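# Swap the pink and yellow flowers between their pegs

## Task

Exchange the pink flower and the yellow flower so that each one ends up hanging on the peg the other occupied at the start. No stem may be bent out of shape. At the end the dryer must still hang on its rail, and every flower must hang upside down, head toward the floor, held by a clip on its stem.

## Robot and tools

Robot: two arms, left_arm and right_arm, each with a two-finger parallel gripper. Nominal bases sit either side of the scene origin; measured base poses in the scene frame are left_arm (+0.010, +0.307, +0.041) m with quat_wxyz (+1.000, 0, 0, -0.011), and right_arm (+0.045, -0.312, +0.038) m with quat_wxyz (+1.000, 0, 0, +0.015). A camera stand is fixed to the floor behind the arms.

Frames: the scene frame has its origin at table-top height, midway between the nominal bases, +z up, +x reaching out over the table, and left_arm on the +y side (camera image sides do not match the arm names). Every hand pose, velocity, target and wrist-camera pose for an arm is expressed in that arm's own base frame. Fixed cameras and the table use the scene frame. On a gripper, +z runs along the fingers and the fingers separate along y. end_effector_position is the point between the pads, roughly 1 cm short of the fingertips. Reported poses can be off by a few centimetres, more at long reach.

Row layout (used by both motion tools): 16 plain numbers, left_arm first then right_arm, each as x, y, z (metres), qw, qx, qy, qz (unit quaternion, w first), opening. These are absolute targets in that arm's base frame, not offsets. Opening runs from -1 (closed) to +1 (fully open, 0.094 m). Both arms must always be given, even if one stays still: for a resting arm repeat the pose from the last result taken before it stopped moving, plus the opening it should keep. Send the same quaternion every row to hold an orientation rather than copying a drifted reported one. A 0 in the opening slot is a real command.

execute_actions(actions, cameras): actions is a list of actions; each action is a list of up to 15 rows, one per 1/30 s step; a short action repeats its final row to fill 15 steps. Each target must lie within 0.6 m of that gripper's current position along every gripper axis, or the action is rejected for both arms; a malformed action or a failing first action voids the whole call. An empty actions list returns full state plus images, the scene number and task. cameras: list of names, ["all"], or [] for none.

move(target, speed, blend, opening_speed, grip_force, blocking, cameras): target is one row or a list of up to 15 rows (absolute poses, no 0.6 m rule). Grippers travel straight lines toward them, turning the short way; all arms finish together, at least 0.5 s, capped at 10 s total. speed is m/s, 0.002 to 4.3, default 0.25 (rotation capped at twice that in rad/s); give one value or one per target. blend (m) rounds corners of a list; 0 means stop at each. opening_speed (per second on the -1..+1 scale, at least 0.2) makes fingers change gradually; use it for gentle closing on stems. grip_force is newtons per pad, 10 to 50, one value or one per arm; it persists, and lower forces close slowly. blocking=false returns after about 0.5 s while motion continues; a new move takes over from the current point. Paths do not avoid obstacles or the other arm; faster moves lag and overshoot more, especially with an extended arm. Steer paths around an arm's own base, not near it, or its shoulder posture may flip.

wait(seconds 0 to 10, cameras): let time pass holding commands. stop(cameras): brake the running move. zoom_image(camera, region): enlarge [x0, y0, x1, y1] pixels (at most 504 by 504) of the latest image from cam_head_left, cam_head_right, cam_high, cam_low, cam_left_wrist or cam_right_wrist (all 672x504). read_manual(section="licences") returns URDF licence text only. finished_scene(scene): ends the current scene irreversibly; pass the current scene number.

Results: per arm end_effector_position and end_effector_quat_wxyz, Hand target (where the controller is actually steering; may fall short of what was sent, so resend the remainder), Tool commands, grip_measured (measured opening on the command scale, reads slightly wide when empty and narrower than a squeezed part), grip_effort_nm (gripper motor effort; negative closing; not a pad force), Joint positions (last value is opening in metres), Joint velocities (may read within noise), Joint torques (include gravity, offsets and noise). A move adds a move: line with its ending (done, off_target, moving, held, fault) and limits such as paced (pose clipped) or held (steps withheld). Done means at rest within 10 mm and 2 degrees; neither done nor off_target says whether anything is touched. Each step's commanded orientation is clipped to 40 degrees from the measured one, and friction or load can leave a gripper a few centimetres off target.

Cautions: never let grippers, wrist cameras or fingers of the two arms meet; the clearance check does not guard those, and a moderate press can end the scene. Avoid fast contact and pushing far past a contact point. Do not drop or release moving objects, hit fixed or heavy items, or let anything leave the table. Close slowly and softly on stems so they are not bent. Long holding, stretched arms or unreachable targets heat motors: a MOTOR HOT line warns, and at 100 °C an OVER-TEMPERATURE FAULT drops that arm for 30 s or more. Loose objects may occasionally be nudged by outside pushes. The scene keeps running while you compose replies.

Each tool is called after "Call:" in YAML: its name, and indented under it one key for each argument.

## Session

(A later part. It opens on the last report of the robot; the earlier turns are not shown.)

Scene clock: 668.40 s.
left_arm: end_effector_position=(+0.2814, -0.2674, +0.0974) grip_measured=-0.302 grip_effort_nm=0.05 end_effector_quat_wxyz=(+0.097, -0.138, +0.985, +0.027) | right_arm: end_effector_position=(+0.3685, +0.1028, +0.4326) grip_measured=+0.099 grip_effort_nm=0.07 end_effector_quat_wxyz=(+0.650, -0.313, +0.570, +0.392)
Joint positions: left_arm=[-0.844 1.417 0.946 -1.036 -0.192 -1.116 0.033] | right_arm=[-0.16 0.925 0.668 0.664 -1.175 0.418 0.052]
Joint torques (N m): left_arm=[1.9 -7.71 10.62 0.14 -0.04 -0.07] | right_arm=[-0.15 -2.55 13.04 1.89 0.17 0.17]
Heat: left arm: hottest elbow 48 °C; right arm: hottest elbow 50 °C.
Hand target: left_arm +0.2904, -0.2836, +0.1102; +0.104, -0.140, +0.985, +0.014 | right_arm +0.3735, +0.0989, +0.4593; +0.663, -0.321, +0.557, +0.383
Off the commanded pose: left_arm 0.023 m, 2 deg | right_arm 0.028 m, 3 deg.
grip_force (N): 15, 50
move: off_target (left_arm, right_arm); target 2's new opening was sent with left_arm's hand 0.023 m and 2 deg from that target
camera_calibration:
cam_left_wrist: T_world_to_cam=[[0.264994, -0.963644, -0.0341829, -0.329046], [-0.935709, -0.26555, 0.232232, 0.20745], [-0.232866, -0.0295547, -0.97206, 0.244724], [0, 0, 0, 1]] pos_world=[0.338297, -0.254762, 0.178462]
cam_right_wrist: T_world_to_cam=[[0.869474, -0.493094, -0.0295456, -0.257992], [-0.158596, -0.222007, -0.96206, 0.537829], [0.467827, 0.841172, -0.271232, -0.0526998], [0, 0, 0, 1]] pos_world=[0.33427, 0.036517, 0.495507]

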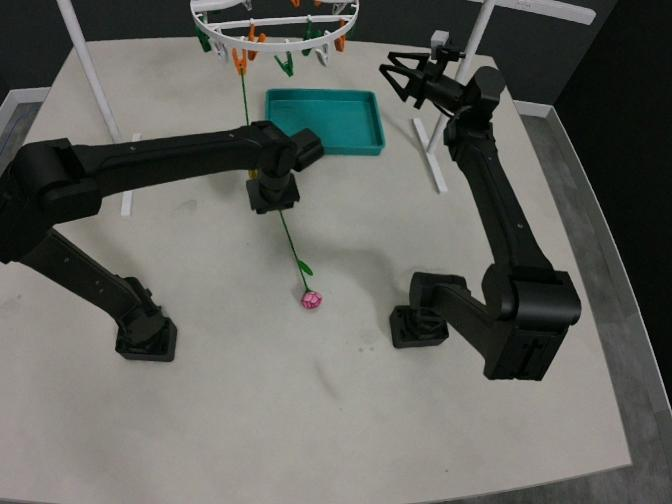

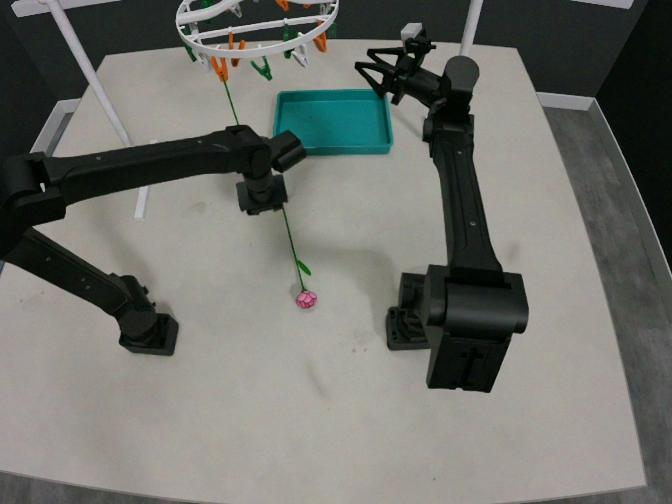

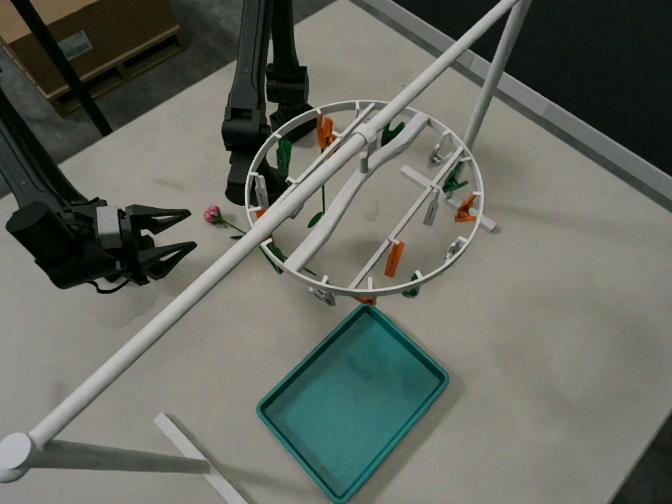

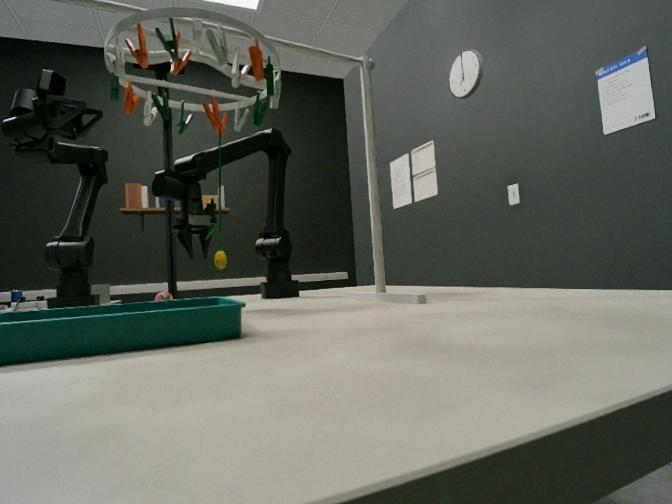

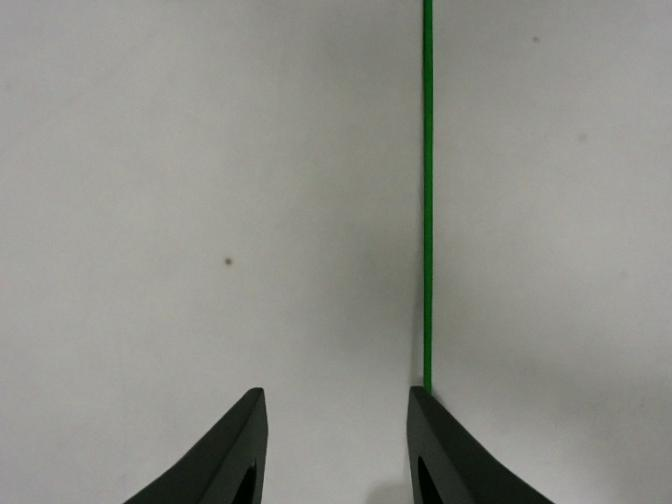

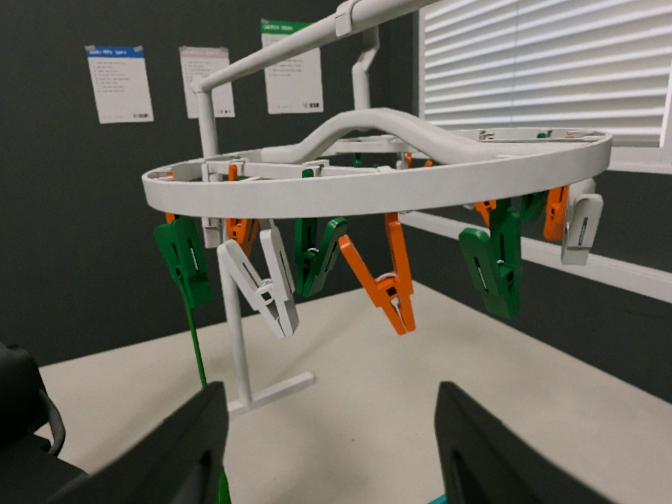

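Call:
zoom_image:
  camera: "cam_right_wrist"
  region: [310, 190, 450, 350]

Call:
move:
  target: [0.2946, -0.327, 0.043, 0.1035, -0.1401, 0.9846, 0.0147, -0.5, 0.375, 0.099, 0.46, 0.6634, -0.3214, 0.5567, 0.3830, 0.1]
  speed: 0.12
  cameras: ["cam_left_wrist"]

Scaled by 3.150 from the camera's 672x504 image, which has a finer 960x720 frame.

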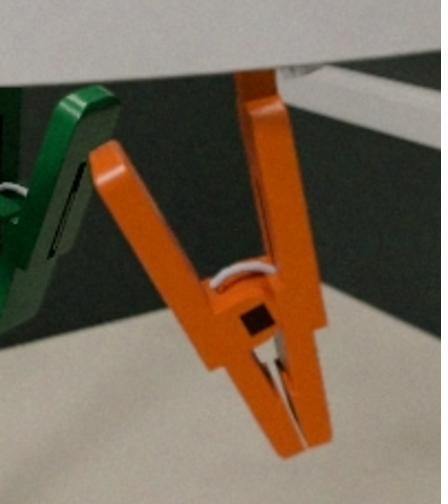

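Scene clock: 684.20 s.
left_arm: end_effector_position=(+0.2824, -0.3063, +0.0344) grip_measured=-0.498 grip_effort_nm=-0.12 end_effector_quat_wxyz=(+0.091, -0.137, +0.986, +0.033) | right_arm: end_effector_position=(+0.3686, +0.1029, +0.4325) grip_measured=+0.099 grip_effort_nm=0.08 end_effector_quat_wxyz=(+0.650, -0.313, +0.571, +0.392)
Joint positions: left_arm=[-0.905 1.599 0.959 -0.896 -0.192 -1.177 0.024] | right_arm=[-0.16 0.926 0.668 0.664 -1.175 0.419 0.052]
Joint torques (N m): left_arm=[1.96 -9.35 9.51 0.98 -0.21 -0.09] | right_arm=[-0.21 -2.55 13.03 1.96 0.18 0.19]
Heat: left arm: hottest elbow 49 °C; right arm: hottest elbow 52 °C.
Hand target: left_arm +0.2939, -0.3264, +0.0436; +0.103, -0.140, +0.985, +0.014 | right_arm +0.3736, +0.0989, +0.4592; +0.663, -0.321, +0.557, +0.383
Off the commanded pose: left_arm 0.026 m, 3 deg | right_arm 0.029 m, 3 deg.
grip_force (N): 15, 50
move: off_target (left_arm, right_arm)
camera_calibration:
cam_left_wrist: T_world_to_cam=[[0.264045, -0.963278, -0.0487392, -0.367937], [-0.932628, -0.267876, 0.24176, 0.210766], [-0.245938, -0.0183799, -0.969111, 0.189492], [0, 0, 0, 1]] pos_world=[0.340321, -0.294483, 0.114751]
Images, in order (width x height): cam_left_wrist 672x504.

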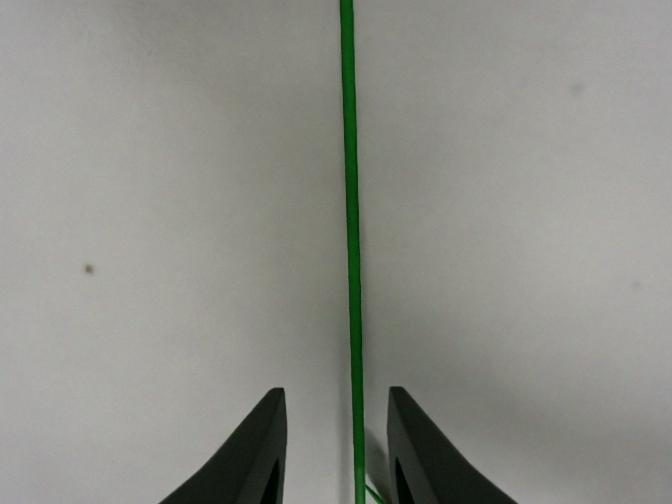

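Call:
move:
  target: [0.2962, -0.333, -0.008, 0.1035, -0.1401, 0.9846, 0.0147, -0.5, 0.375, 0.099, 0.46, 0.6634, -0.3214, 0.5567, 0.3830, 0.1]
  speed: 0.08
  cameras: ["cam_left_wrist", "cam_low"]

Scene clock: 692.13 s.
left_arm: end_effector_position=(+0.2938, -0.3237, -0.0064) grip_measured=-0.498 grip_effort_nm=-0.12 end_effector_quat_wxyz=(+0.099, -0.139, +0.985, +0.020) | right_arm: end_effector_position=(+0.3686, +0.1029, +0.4325) grip_measured=+0.099 grip_effort_nm=0.08 end_effector_quat_wxyz=(+0.650, -0.313, +0.571, +0.392)
Joint positions: left_arm=[-0.909 1.704 0.959 -0.762 -0.192 -1.183 0.024] | right_arm=[-0.16 0.926 0.668 0.664 -1.175 0.419 0.052]
Joint torques (N m): left_arm=[1.85 -10.17 6.89 0.99 -0.24 -0.07] | right_arm=[0.03 -2.43 13.01 1.96 0.19 0.19]
Heat: left arm: hottest elbow 51 °C; right arm: hottest elbow 53 °C.
Hand target: left_arm +0.2961, -0.3329, -0.0079; +0.103, -0.140, +0.985, +0.015 | right_arm +0.3736, +0.0989, +0.4592; +0.663, -0.321, +0.557, +0.383
Off the commanded pose: left_arm 0.010 m, 1 deg | right_arm 0.029 m, 3 deg.
grip_force (N): 15, 50
move: off_target (right_arm)
camera_calibration:
cam_left_wrist: T_world_to_cam=[[0.266468, -0.963622, -0.0206675, -0.390363], [-0.936613, -0.263941, 0.230414, 0.229076], [-0.227487, -0.0420404, -0.972873, 0.139407], [0, 0, 0, 1]] pos_world=[0.350288, -0.309839, 0.0747749]
Images, in order (width x height): cam_low 672x504, cam_left_wrist 672x504.

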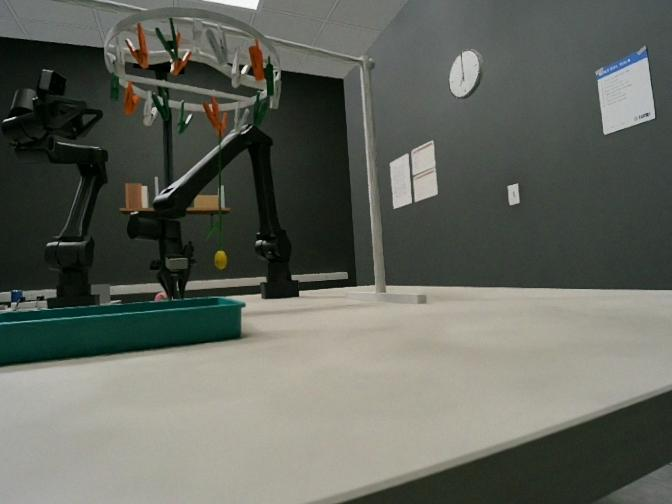

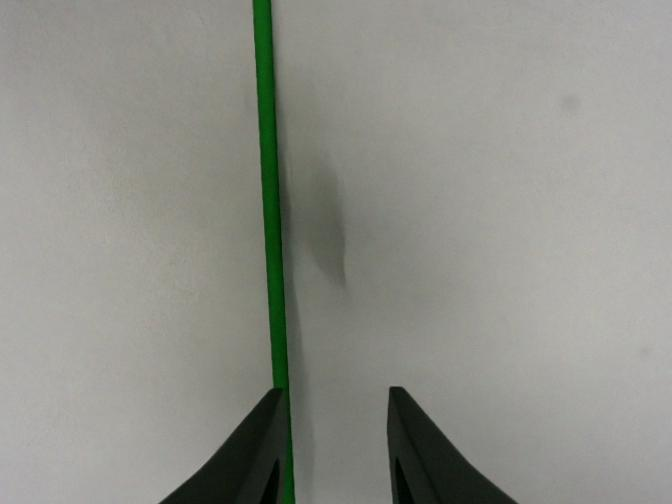

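Call:
move:
  target: [0.288, -0.3195, -0.008, 0.1035, -0.1401, 0.9846, 0.0147, -0.5, 0.375, 0.099, 0.46, 0.6634, -0.3214, 0.5567, 0.3830, 0.1]
  speed: 0.08
  cameras: ["cam_left_wrist"]

Scene clock: 697.40 s.
left_arm: end_effector_position=(+0.2858, -0.3135, -0.0157) grip_measured=-0.498 grip_effort_nm=-0.12 end_effector_quat_wxyz=(+0.095, -0.138, +0.985, +0.028) | right_arm: end_effector_position=(+0.3686, +0.1029, +0.4325) grip_measured=+0.099 grip_effort_nm=0.07 end_effector_quat_wxyz=(+0.650, -0.313, +0.571, +0.392)
Joint positions: left_arm=[-0.909 1.704 0.926 -0.747 -0.192 -1.183 0.024] | right_arm=[-0.16 0.926 0.668 0.664 -1.175 0.419 0.052]
Joint torques (N m): left_arm=[2.14 -12.4 5.74 1.05 -0.23 -0.02] | right_arm=[-0.09 -2.49 12.98 1.96 0.18 0.18]
Heat: left arm: hottest elbow 50 °C; right arm: hottest elbow 54 °C.
Hand target: left_arm +0.2880, -0.3195, -0.0080; +0.103, -0.140, +0.985, +0.015 | right_arm +0.3736, +0.0989, +0.4592; +0.663, -0.321, +0.557, +0.383
Off the commanded pose: left_arm 0.010 m, 2 deg | right_arm 0.029 m, 3 deg.
grip_force (N): 15, 50
move: off_target (right_arm)
camera_calibration:
cam_left_wrist: T_world_to_cam=[[0.266172, -0.963223, -0.036793, -0.378662], [-0.93409, -0.267168, 0.23685, 0.224822], [-0.237969, -0.0286747, -0.970849, 0.136213], [0, 0, 0, 1]] pos_world=[0.343208, -0.300765, 0.0650616]
Images, in order (width x height): cam_left_wrist 672x504.

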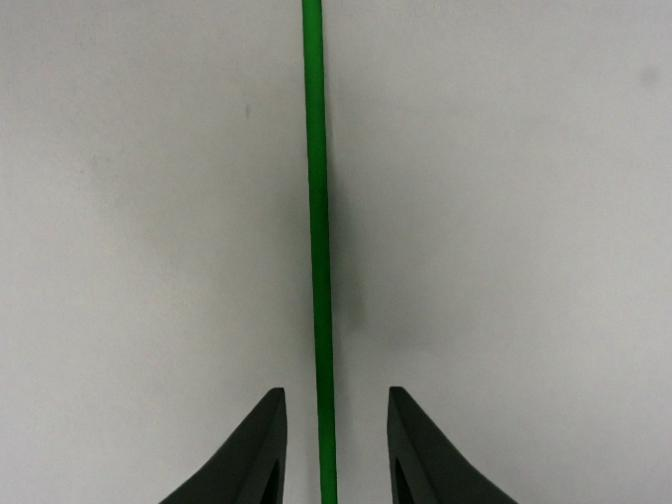

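Call:
move:
  target: [0.288, -0.3195, -0.0165, 0.1035, -0.1401, 0.9846, 0.0147, -0.5, 0.375, 0.099, 0.46, 0.6634, -0.3214, 0.5567, 0.3830, 0.1]
  speed: 0.05
  cameras: ["cam_left_wrist"]

Scene clock: 702.13 s.
left_arm: end_effector_position=(+0.2877, -0.3158, -0.0169) grip_measured=-0.498 grip_effort_nm=-0.12 end_effector_quat_wxyz=(+0.099, -0.139, +0.985, +0.020) | right_arm: end_effector_position=(+0.3686, +0.1029, +0.4325) grip_measured=+0.099 grip_effort_nm=0.08 end_effector_quat_wxyz=(+0.650, -0.313, +0.571, +0.392)
Joint positions: left_arm=[-0.909 1.704 0.921 -0.723 -0.192 -1.183 0.024] | right_arm=[-0.16 0.926 0.668 0.664 -1.175 0.419 0.052]
Joint torques (N m): left_arm=[2.2 -11.11 5.61 1.11 -0.23 -0.02] | right_arm=[-0.21 -2.26 13 1.99 0.18 0.19]
Heat: left arm: hottest elbow 50 °C; right arm: hottest elbow 54 °C.
Hand target: left_arm +0.2880, -0.3194, -0.0165; +0.103, -0.140, +0.985, +0.015 | right_arm +0.3736, +0.0989, +0.4592; +0.663, -0.321, +0.557, +0.383
Off the commanded pose: left_arm 0.004 m, 1 deg | right_arm 0.029 m, 3 deg.
grip_force (N): 15, 50
move: off_target (right_arm)
camera_calibration:
cam_left_wrist: T_world_to_cam=[[0.266429, -0.963641, -0.0203067, -0.38133], [-0.936671, -0.263826, 0.23031, 0.227834], [-0.227294, -0.0423405, -0.972905, 0.127958], [0, 0, 0, 1]] pos_world=[0.344087, -0.301939, 0.0642752]
Images, in order (width x height): cam_left_wrist 672x504.

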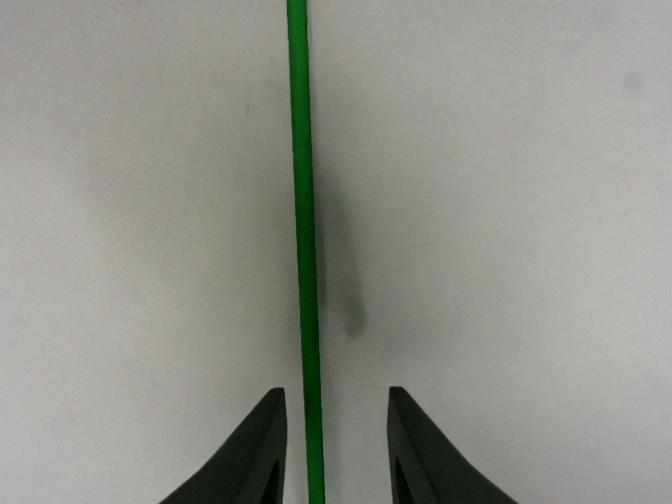

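Call:
move:
  target: [0.287, -0.315, -0.026, 0.1035, -0.1401, 0.9846, 0.0147, -0.5, 0.375, 0.099, 0.46, 0.6634, -0.3214, 0.5567, 0.3830, 0.1]
  speed: 0.05
  cameras: ["cam_left_wrist"]

Scene clock: 704.93 s.
left_arm: end_effector_position=(+0.2864, -0.3141, -0.0218) grip_measured=-0.498 grip_effort_nm=-0.12 end_effector_quat_wxyz=(+0.102, -0.140, +0.985, +0.015) | right_arm: end_effector_position=(+0.3686, +0.1029, +0.4325) grip_measured=+0.099 grip_effort_nm=0.08 end_effector_quat_wxyz=(+0.650, -0.313, +0.571, +0.392)
Joint positions: left_arm=[-0.909 1.704 0.902 -0.692 -0.192 -1.183 0.024] | right_arm=[-0.16 0.926 0.668 0.664 -1.175 0.419 0.052]
Joint torques (N m): left_arm=[2.49 -10.17 5.5 1.03 -0.22 0.04] | right_arm=[-0.09 -2.2 13 1.95 0.17 0.19]
Heat: left arm: hottest elbow 50 °C; right arm: hottest elbow 55 °C.
Hand target: left_arm +0.2870, -0.3150, -0.0260; +0.104, -0.140, +0.985, +0.015 | right_arm +0.3736, +0.0989, +0.4592; +0.663, -0.321, +0.557, +0.383
Off the commanded pose: left_arm 0.004 m, 0 deg | right_arm 0.029 m, 3 deg.
grip_force (N): 15, 50
move: off_target (right_arm)
camera_calibration:
cam_left_wrist: T_world_to_cam=[[0.266509, -0.963793, -0.00867093, -0.37935], [-0.938436, -0.261528, 0.225702, 0.229304], [-0.219798, -0.0520144, -0.974158, 0.117772], [0, 0, 0, 1]] pos_world=[0.342173, -0.29952, 0.0596845]
Images, in order (width x height): cam_left_wrist 672x504.

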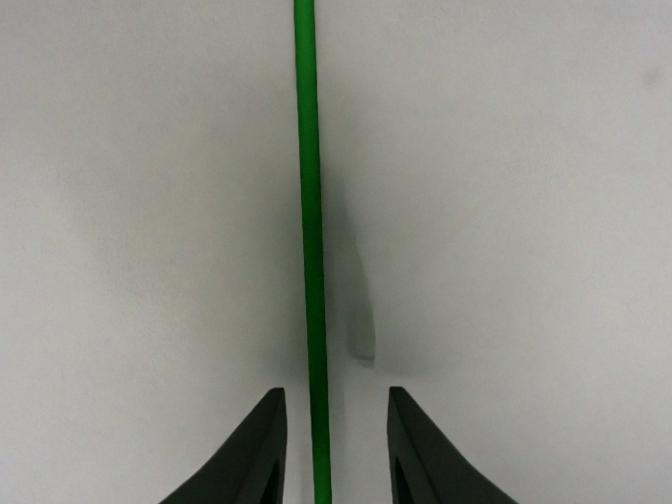

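Call:
move:
  target:
    - [0.2865, -0.312, -0.033, 0.1035, -0.1401, 0.9846, 0.0147, -0.5, 0.375, 0.099, 0.46, 0.6634, -0.3214, 0.5567, 0.3830, 0.1]
    - [0.2865, -0.312, -0.033, 0.1035, -0.1401, 0.9846, 0.0147, -1.0, 0.375, 0.099, 0.46, 0.6634, -0.3214, 0.5567, 0.3830, 0.1]
  speed: 0.05
  opening_speed: 0.5
  cameras: ["cam_left_wrist", "cam_low"]

Scene clock: 711.07 s.
left_arm: end_effector_position=(+0.2854, -0.3128, -0.0262) grip_measured=-0.923 grip_effort_nm=-0.39 end_effector_quat_wxyz=(+0.104, -0.140, +0.985, +0.012) | right_arm: end_effector_position=(+0.3686, +0.1029, +0.4325) grip_measured=+0.099 grip_effort_nm=0.08 end_effector_quat_wxyz=(+0.650, -0.313, +0.571, +0.392)
Joint positions: left_arm=[-0.909 1.707 0.889 -0.669 -0.192 -1.183 0.004] | right_arm=[-0.16 0.926 0.668 0.664 -1.175 0.419 0.052]
Joint torques (N m): left_arm=[2.73 -9.64 5.44 1.1 -0.21 0.09] | right_arm=[-0.09 -2.49 12.97 1.91 0.18 0.2]
Heat: left arm: hottest elbow 49 °C; right arm: hottest elbow 55 °C.
Hand target: left_arm +0.2864, -0.3119, -0.0328; +0.104, -0.140, +0.985, +0.015 | right_arm +0.3736, +0.0989, +0.4592; +0.663, -0.321, +0.557, +0.383
Off the commanded pose: left_arm 0.007 m, 0 deg | right_arm 0.029 m, 3 deg.
grip_force (N): 15, 50
move: off_target (right_arm)
camera_calibration:
cam_left_wrist: T_world_to_cam=[[0.266598, -0.963805, -0.00230929, -0.37775], [-0.939379, -0.260376, 0.223096, 0.230208], [-0.215623, -0.0573077, -0.974794, 0.110403], [0, 0, 0, 1]] pos_world=[0.340765, -0.29781, 0.0553895]
Images, in order (width x height): cam_low 672x504, cam_left_wrist 672x504.

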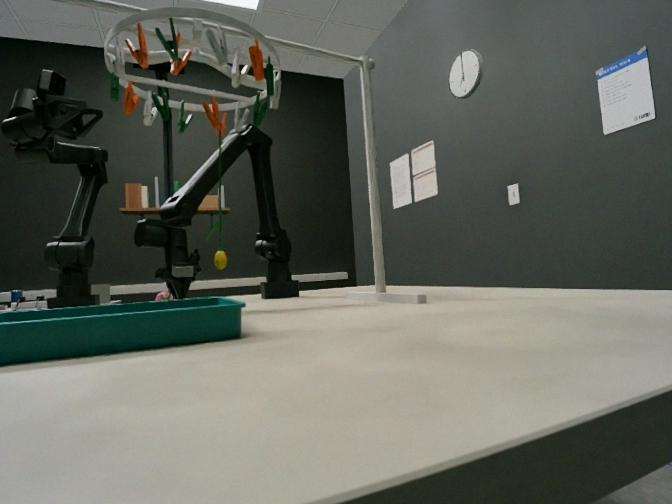

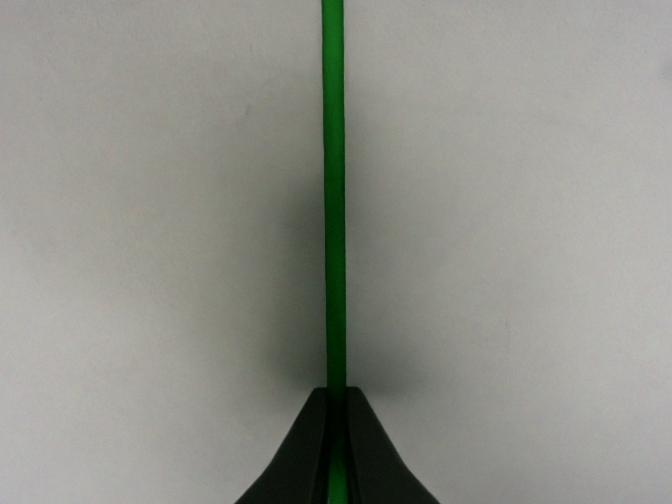

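Call:
move:
  target:
    - [0.2865, -0.312, 0.12, 0.1035, -0.1401, 0.9846, 0.0147, -1.0, 0.375, 0.099, 0.46, 0.6634, -0.3214, 0.5567, 0.3830, 0.1]
    - [0.392, -0.326, 0.235, 0.7398, 0.2292, 0.5534, -0.3064, -1.0, 0.412, 0.132, 0.4755, 0.6634, -0.3214, 0.5567, 0.3830, 0.1]
  speed: [0.15, 0.3]
  cameras: ["all"]

Scene clock: 741.97 s.
left_arm: end_effector_position=(+0.3810, -0.3226, +0.2230) grip_measured=-0.924 grip_effort_nm=-0.42 end_effector_quat_wxyz=(+0.725, +0.232, +0.570, -0.309) | right_arm: end_effector_position=(+0.4055, +0.1278, +0.4492) grip_measured=+0.099 grip_effort_nm=0.08 end_effector_quat_wxyz=(+0.651, -0.306, +0.573, +0.393)
Joint positions: left_arm=[-0.657 1.587 0.459 1.376 0.129 -0.049 0.004] | right_arm=[-0.061 1.005 0.771 0.565 -1.07 0.345 0.052]
Joint torques (N m): left_arm=[3.19 -7.06 6.99 2.84 0.11 0.17] | right_arm=[1.67 -4.19 13.33 1.2 0.26 -0.13]
Heat: left arm: hottest elbow 47 °C; right arm: hottest elbow 57 °C.
Hand target: left_arm +0.3913, -0.3255, +0.2349; +0.740, +0.229, +0.554, -0.306 | right_arm +0.4104, +0.1315, +0.4747; +0.664, -0.321, +0.557, +0.383
Off the commanded pose: left_arm 0.017 m, 3 deg | right_arm 0.027 m, 3 deg.
grip_force (N): 15, 50
move: off_target (left_arm, right_arm)
camera_calibration:
cam_left_wrist: T_world_to_cam=[[-0.70704, -0.70716, 0.00441543, 0.0401601], [-0.136149, 0.129994, -0.982123, 0.350636], [0.693943, -0.695001, -0.18819, -0.354177], [0, 0, 0, 1]] pos_world=[0.321912, -0.263334, 0.277537]
cam_right_wrist: T_world_to_cam=[[0.864182, -0.501413, -0.0421259, -0.268461], [-0.169606, -0.211445, -0.962562, 0.568549], [0.473734, 0.838973, -0.267769, -0.0902241], [0, 0, 0, 1]] pos_world=[0.371171, 0.0613024, 0.511795]

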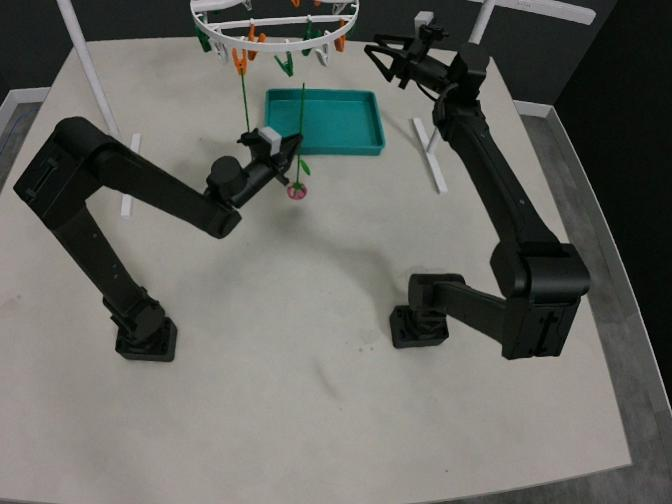

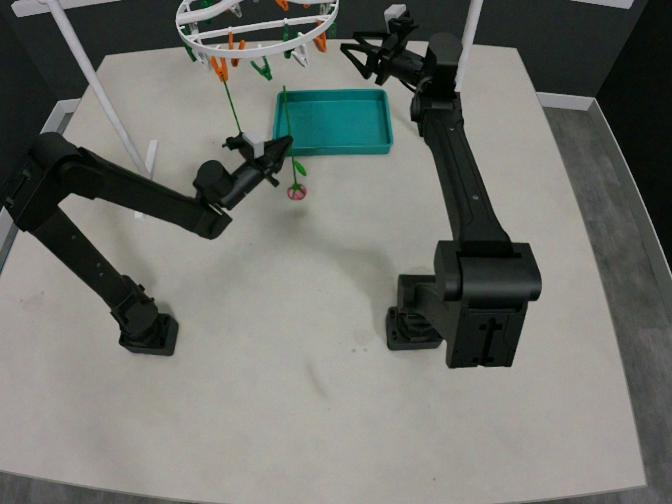

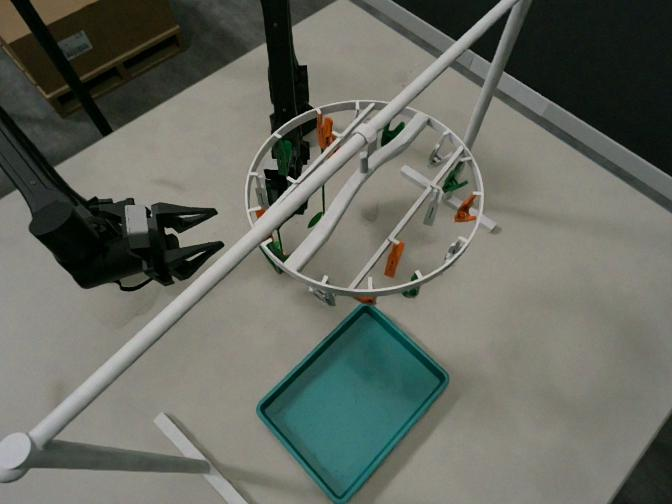

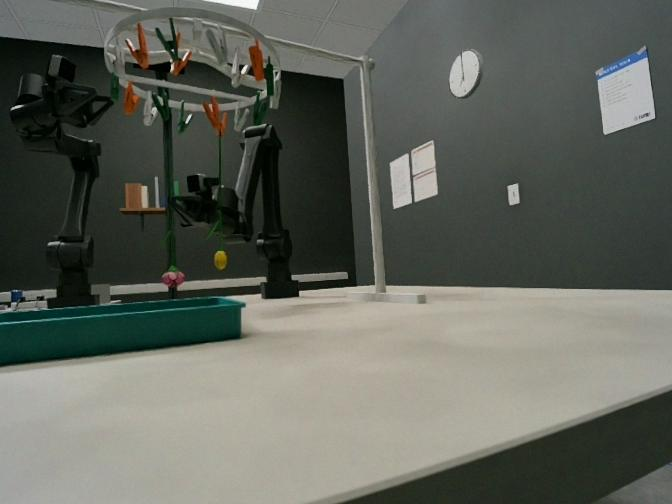

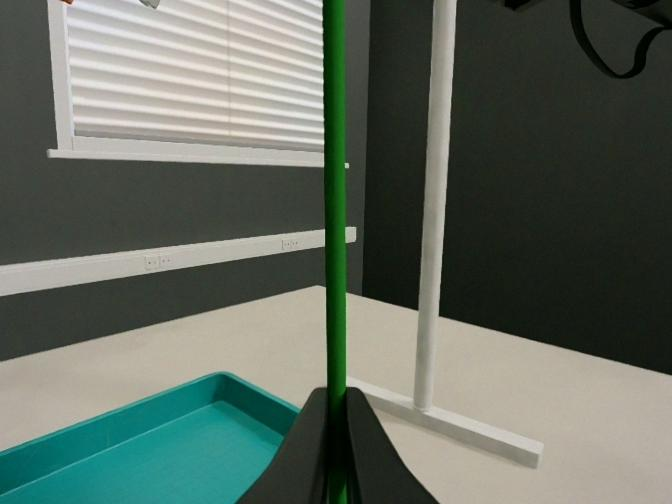

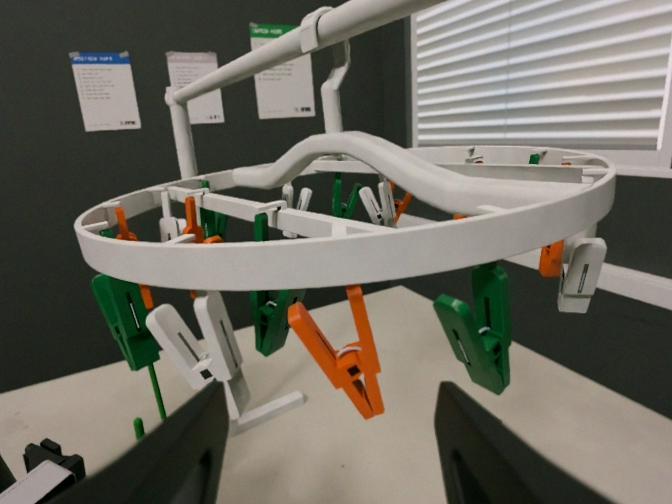

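Call:
move:
  target: [0.464, -0.4126, 0.230, 0.7398, 0.2292, 0.5534, -0.3064, -1.0, 0.412, 0.132, 0.4755, 0.6634, -0.3214, 0.5567, 0.3830, 0.1]
  speed: 0.15
  cameras: ["cam_low", "cam_left_wrist", "cam_right_wrist", "cam_high"]

Call:
zoom_image:
  camera: "cam_low"
  region: [90, 70, 190, 170]

Call:
zoom_image:
  camera: "cam_right_wrist"
  region: [260, 270, 440, 504]

Scene clock: 764.50 s.
left_arm: end_effector_position=(+0.4573, -0.3999, +0.2246) grip_measured=-0.924 grip_effort_nm=-0.42 end_effector_quat_wxyz=(+0.735, +0.226, +0.561, -0.306) | right_arm: end_effector_position=(+0.4055, +0.1278, +0.4492) grip_measured=+0.099 grip_effort_nm=0.08 end_effector_quat_wxyz=(+0.651, -0.306, +0.573, +0.393)
Joint positions: left_arm=[-0.695 1.792 0.765 1.301 0.08 -0.034 0.004] | right_arm=[-0.061 1.005 0.771 0.565 -1.07 0.345 0.052]
Joint torques (N m): left_arm=[1.79 -10.46 7.98 1.59 -0.08 0.17] | right_arm=[1.32 -4.13 13.33 1.18 0.27 -0.13]
Heat: left arm: hottest elbow 47 °C; right arm: hottest elbow 55 °C.
Hand target: left_arm +0.4634, -0.4122, +0.2301; +0.740, +0.229, +0.553, -0.306 | right_arm +0.4104, +0.1315, +0.4747; +0.664, -0.321, +0.557, +0.383
Off the commanded pose: left_arm 0.015 m, 1 deg | right_arm 0.027 m, 3 deg.
grip_force (N): 15, 50
move: off_target (left_arm, right_arm)
camera_calibration:
cam_left_wrist: T_world_to_cam=[[-0.697791, -0.716301, -0.000960245, 0.0327921], [-0.114956, 0.113308, -0.986887, 0.357387], [0.707017, -0.68853, -0.161409, -0.469931], [0, 0, 0, 1]] pos_world=[0.396215, -0.340568, 0.276882]
cam_right_wrist: T_world_to_cam=[[0.864182, -0.501413, -0.0421259, -0.268461], [-0.169606, -0.211445, -0.962562, 0.568549], [0.473734, 0.838973, -0.267769, -0.0902241], [0, 0, 0, 1]] pos_world=[0.371171, 0.0613024, 0.511795]
Images, in order (width x height): cam_high 672x504, cam_low 672x504, cam_left_wrist 672x504, cam_right_wrist 672x504.

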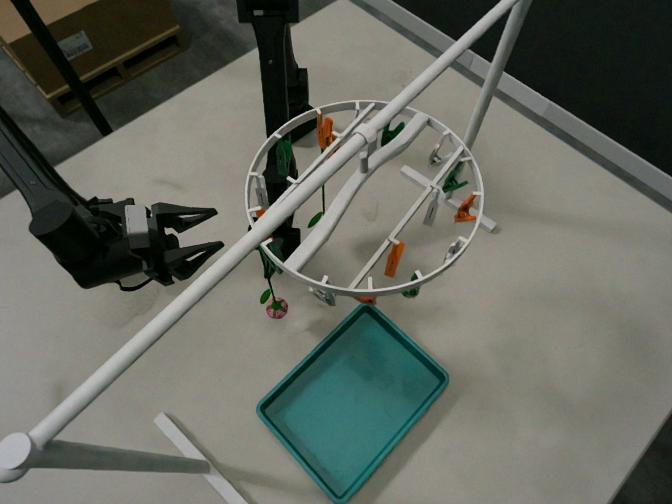

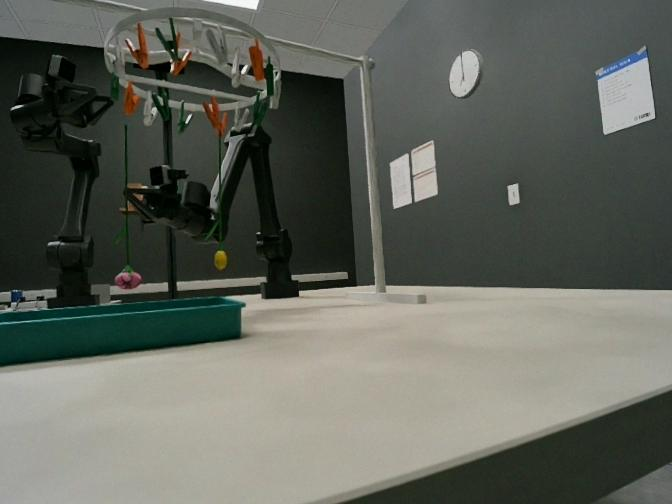

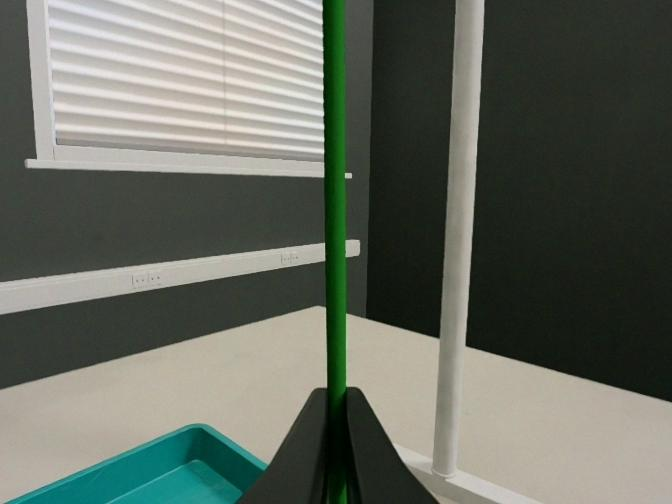

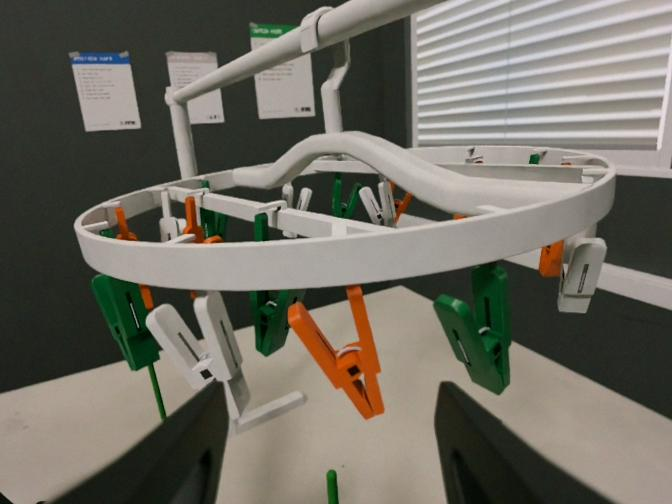

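Scaled by 5.040 from the camera's 672x504 image, which has a finer 960x720 frame.

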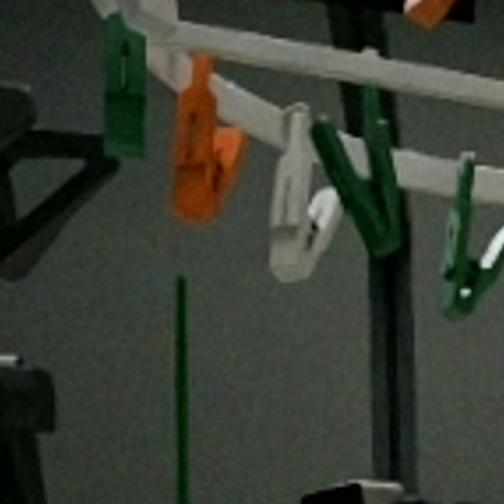

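Scaled by 2.154 from the camera's 672x504 image, which has a finer 960x720 frame.

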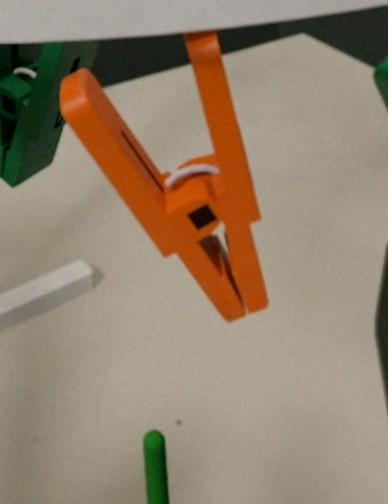

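Call:
move:
  target:
    - [0.464, -0.4126, 0.230, 0.7398, 0.2292, 0.5534, -0.3064, -1.0, 0.440, 0.1835, 0.4743, 0.6634, -0.3214, 0.5567, 0.3830, 0.1]
    - [0.464, -0.4126, 0.230, 0.7398, 0.2292, 0.5534, -0.3064, -1.0, 0.440, 0.1835, 0.4743, 0.6634, -0.3214, 0.5567, 0.3830, -0.6]
  speed: 0.1
  opening_speed: 0.6
  cameras: ["cam_low", "cam_right_wrist", "cam_head_left", "cam_head_right", "cam_high", "cam_left_wrist"]

Call:
zoom_image:
  camera: "cam_low"
  region: [90, 80, 160, 150]

Call:
zoom_image:
  camera: "cam_head_right"
  region: [270, 10, 350, 90]

Call:
zoom_image:
  camera: "cam_head_left"
  region: [290, 10, 370, 90]

Call:
zoom_image:
  camera: "cam_high"
  region: [220, 180, 320, 300]

Scene clock: 779.33 s.
left_arm: end_effector_position=(+0.4575, -0.4000, +0.2249) grip_measured=-0.924 grip_effort_nm=-0.42 end_effector_quat_wxyz=(+0.735, +0.226, +0.560, -0.306) | right_arm: end_effector_position=(+0.4336, +0.1784, +0.4490) grip_measured=-0.592 grip_effort_nm=-0.37 end_effector_quat_wxyz=(+0.652, -0.309, +0.573, +0.389)
Joint positions: left_arm=[-0.695 1.792 0.766 1.3 0.08 -0.033 0.004] | right_arm=[0.09 1.084 0.837 0.505 -0.927 0.252 0.019]
Joint torques (N m): left_arm=[1.9 -10.4 8.02 1.58 -0.07 0.17] | right_arm=[1.38 -5.77 13.24 1.29 0.11 -0.11]
Heat: left arm: hottest elbow 47 °C; right arm: hottest elbow 55 °C.
Hand target: left_arm +0.4634, -0.4122, +0.2300; +0.740, +0.229, +0.553, -0.306 | right_arm +0.4386, +0.1829, +0.4737; +0.664, -0.321, +0.557, +0.383
Off the commanded pose: left_arm 0.015 m, 1 deg | right_arm 0.027 m, 3 deg.
grip_force (N): 15, 50
move: off_target (left_arm, right_arm); target 2's new opening was sent with right_arm's hand 0.028 m and 3 deg from that target
camera_calibration:
cam_left_wrist: T_world_to_cam=[[-0.697678, -0.71641, -0.00133692, 0.0328112], [-0.114425, 0.113275, -0.986953, 0.357426], [0.707214, -0.688422, -0.161005, -0.470332], [0, 0, 0, 1]] pos_world=[0.396415, -0.340768, 0.27708]
cam_right_wrist: T_world_to_cam=[[0.863797, -0.502678, -0.0341922, -0.270592], [-0.164816, -0.217785, -0.96198, 0.582541], [0.47612, 0.836591, -0.270972, -0.145176], [0, 0, 0, 1]] pos_world=[0.39887, 0.112301, 0.511802]

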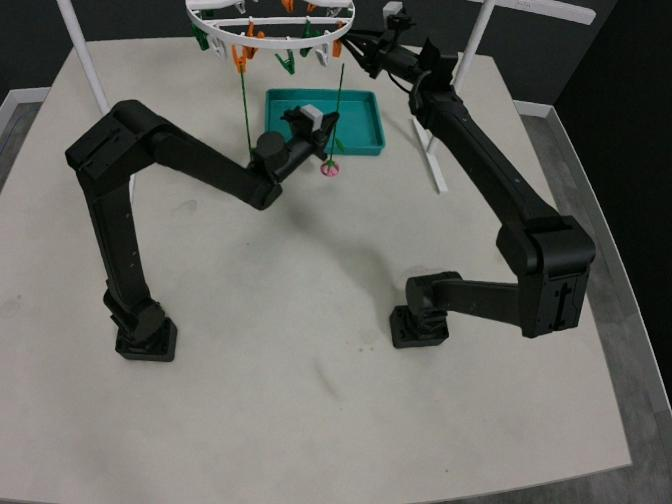

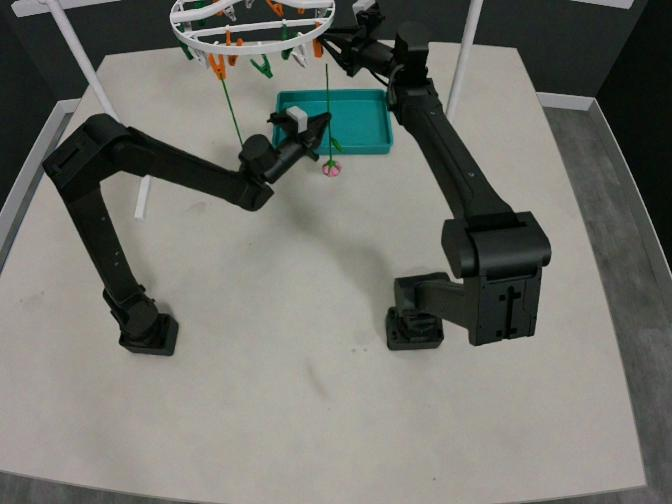

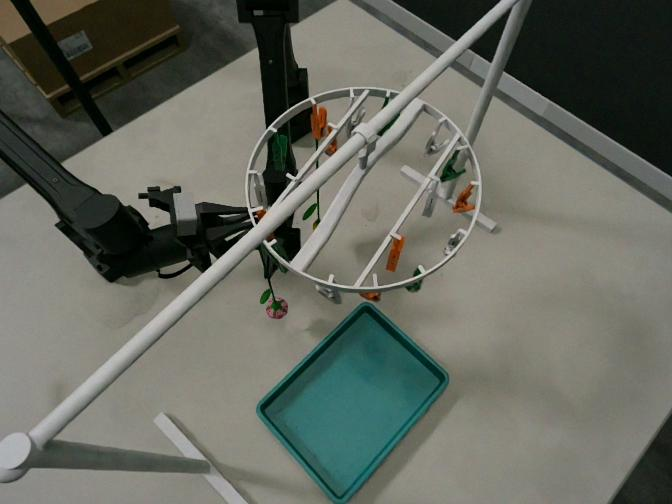

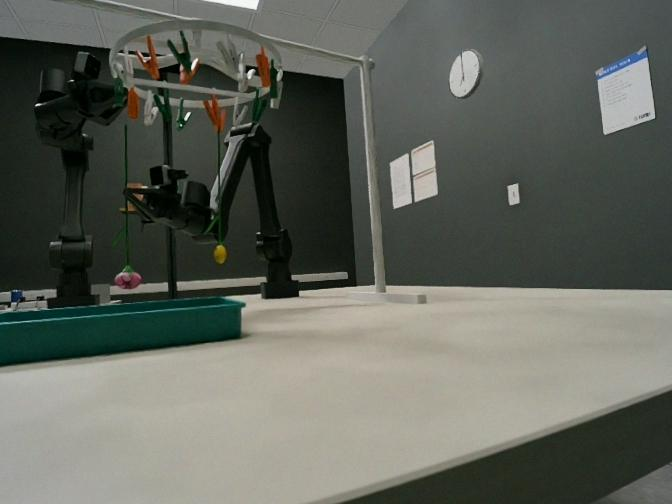

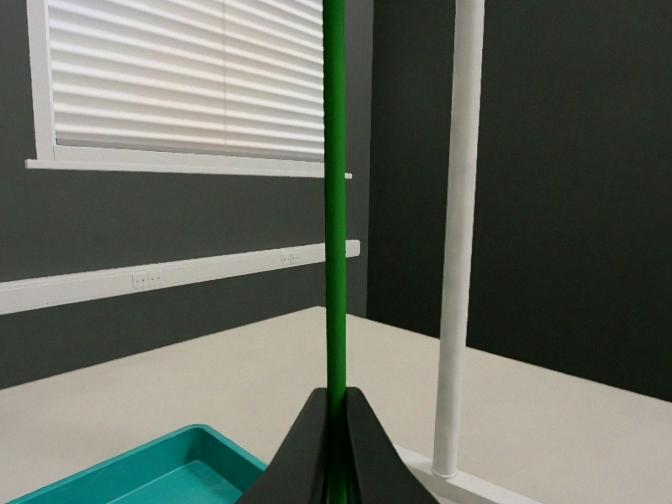

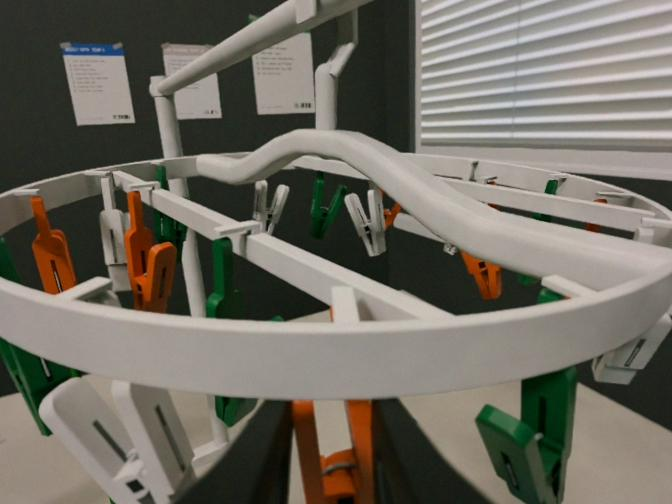

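Scaled by 7.200 from the camera's 672x504 image, which has a finer 960x720 frame.

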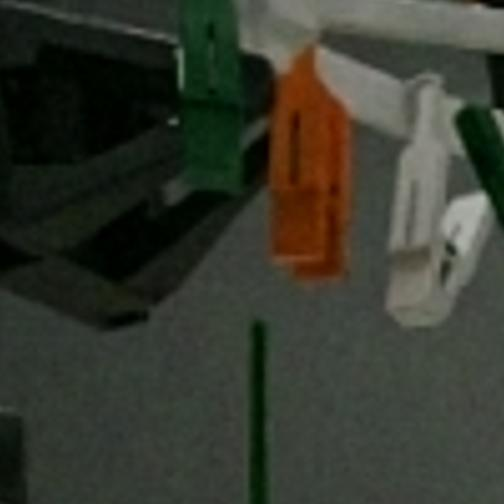

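Scaled by 6.300 from the camera's 672x504 image, which has a finer 960x720 frame.

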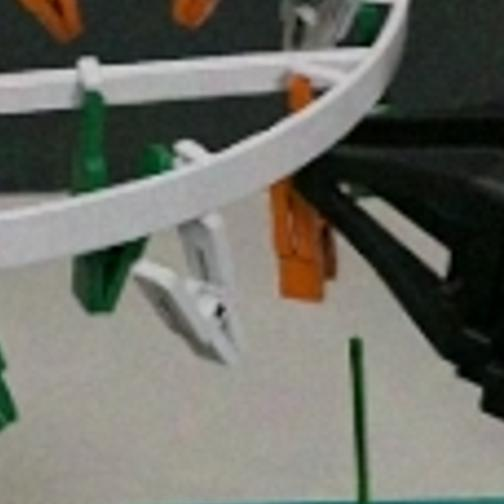

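Scaled by 6.300 from the camera's 672x504 image, which has a finer 960x720 frame.

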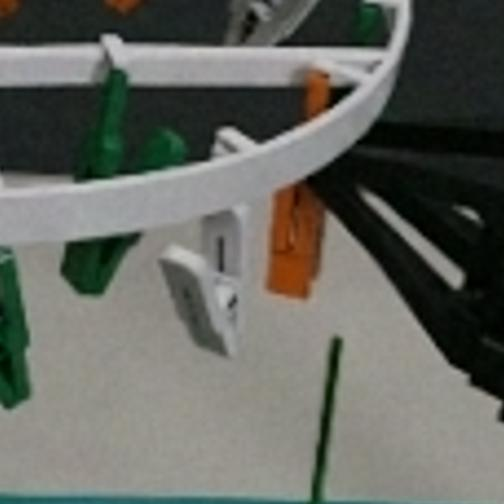

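Scaled by 4.200 from the camera's 672x504 image, which has a finer 960x720 frame.

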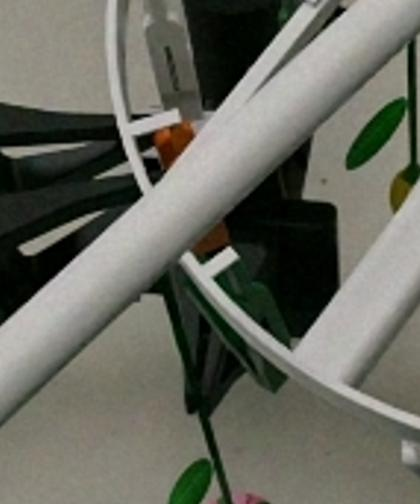

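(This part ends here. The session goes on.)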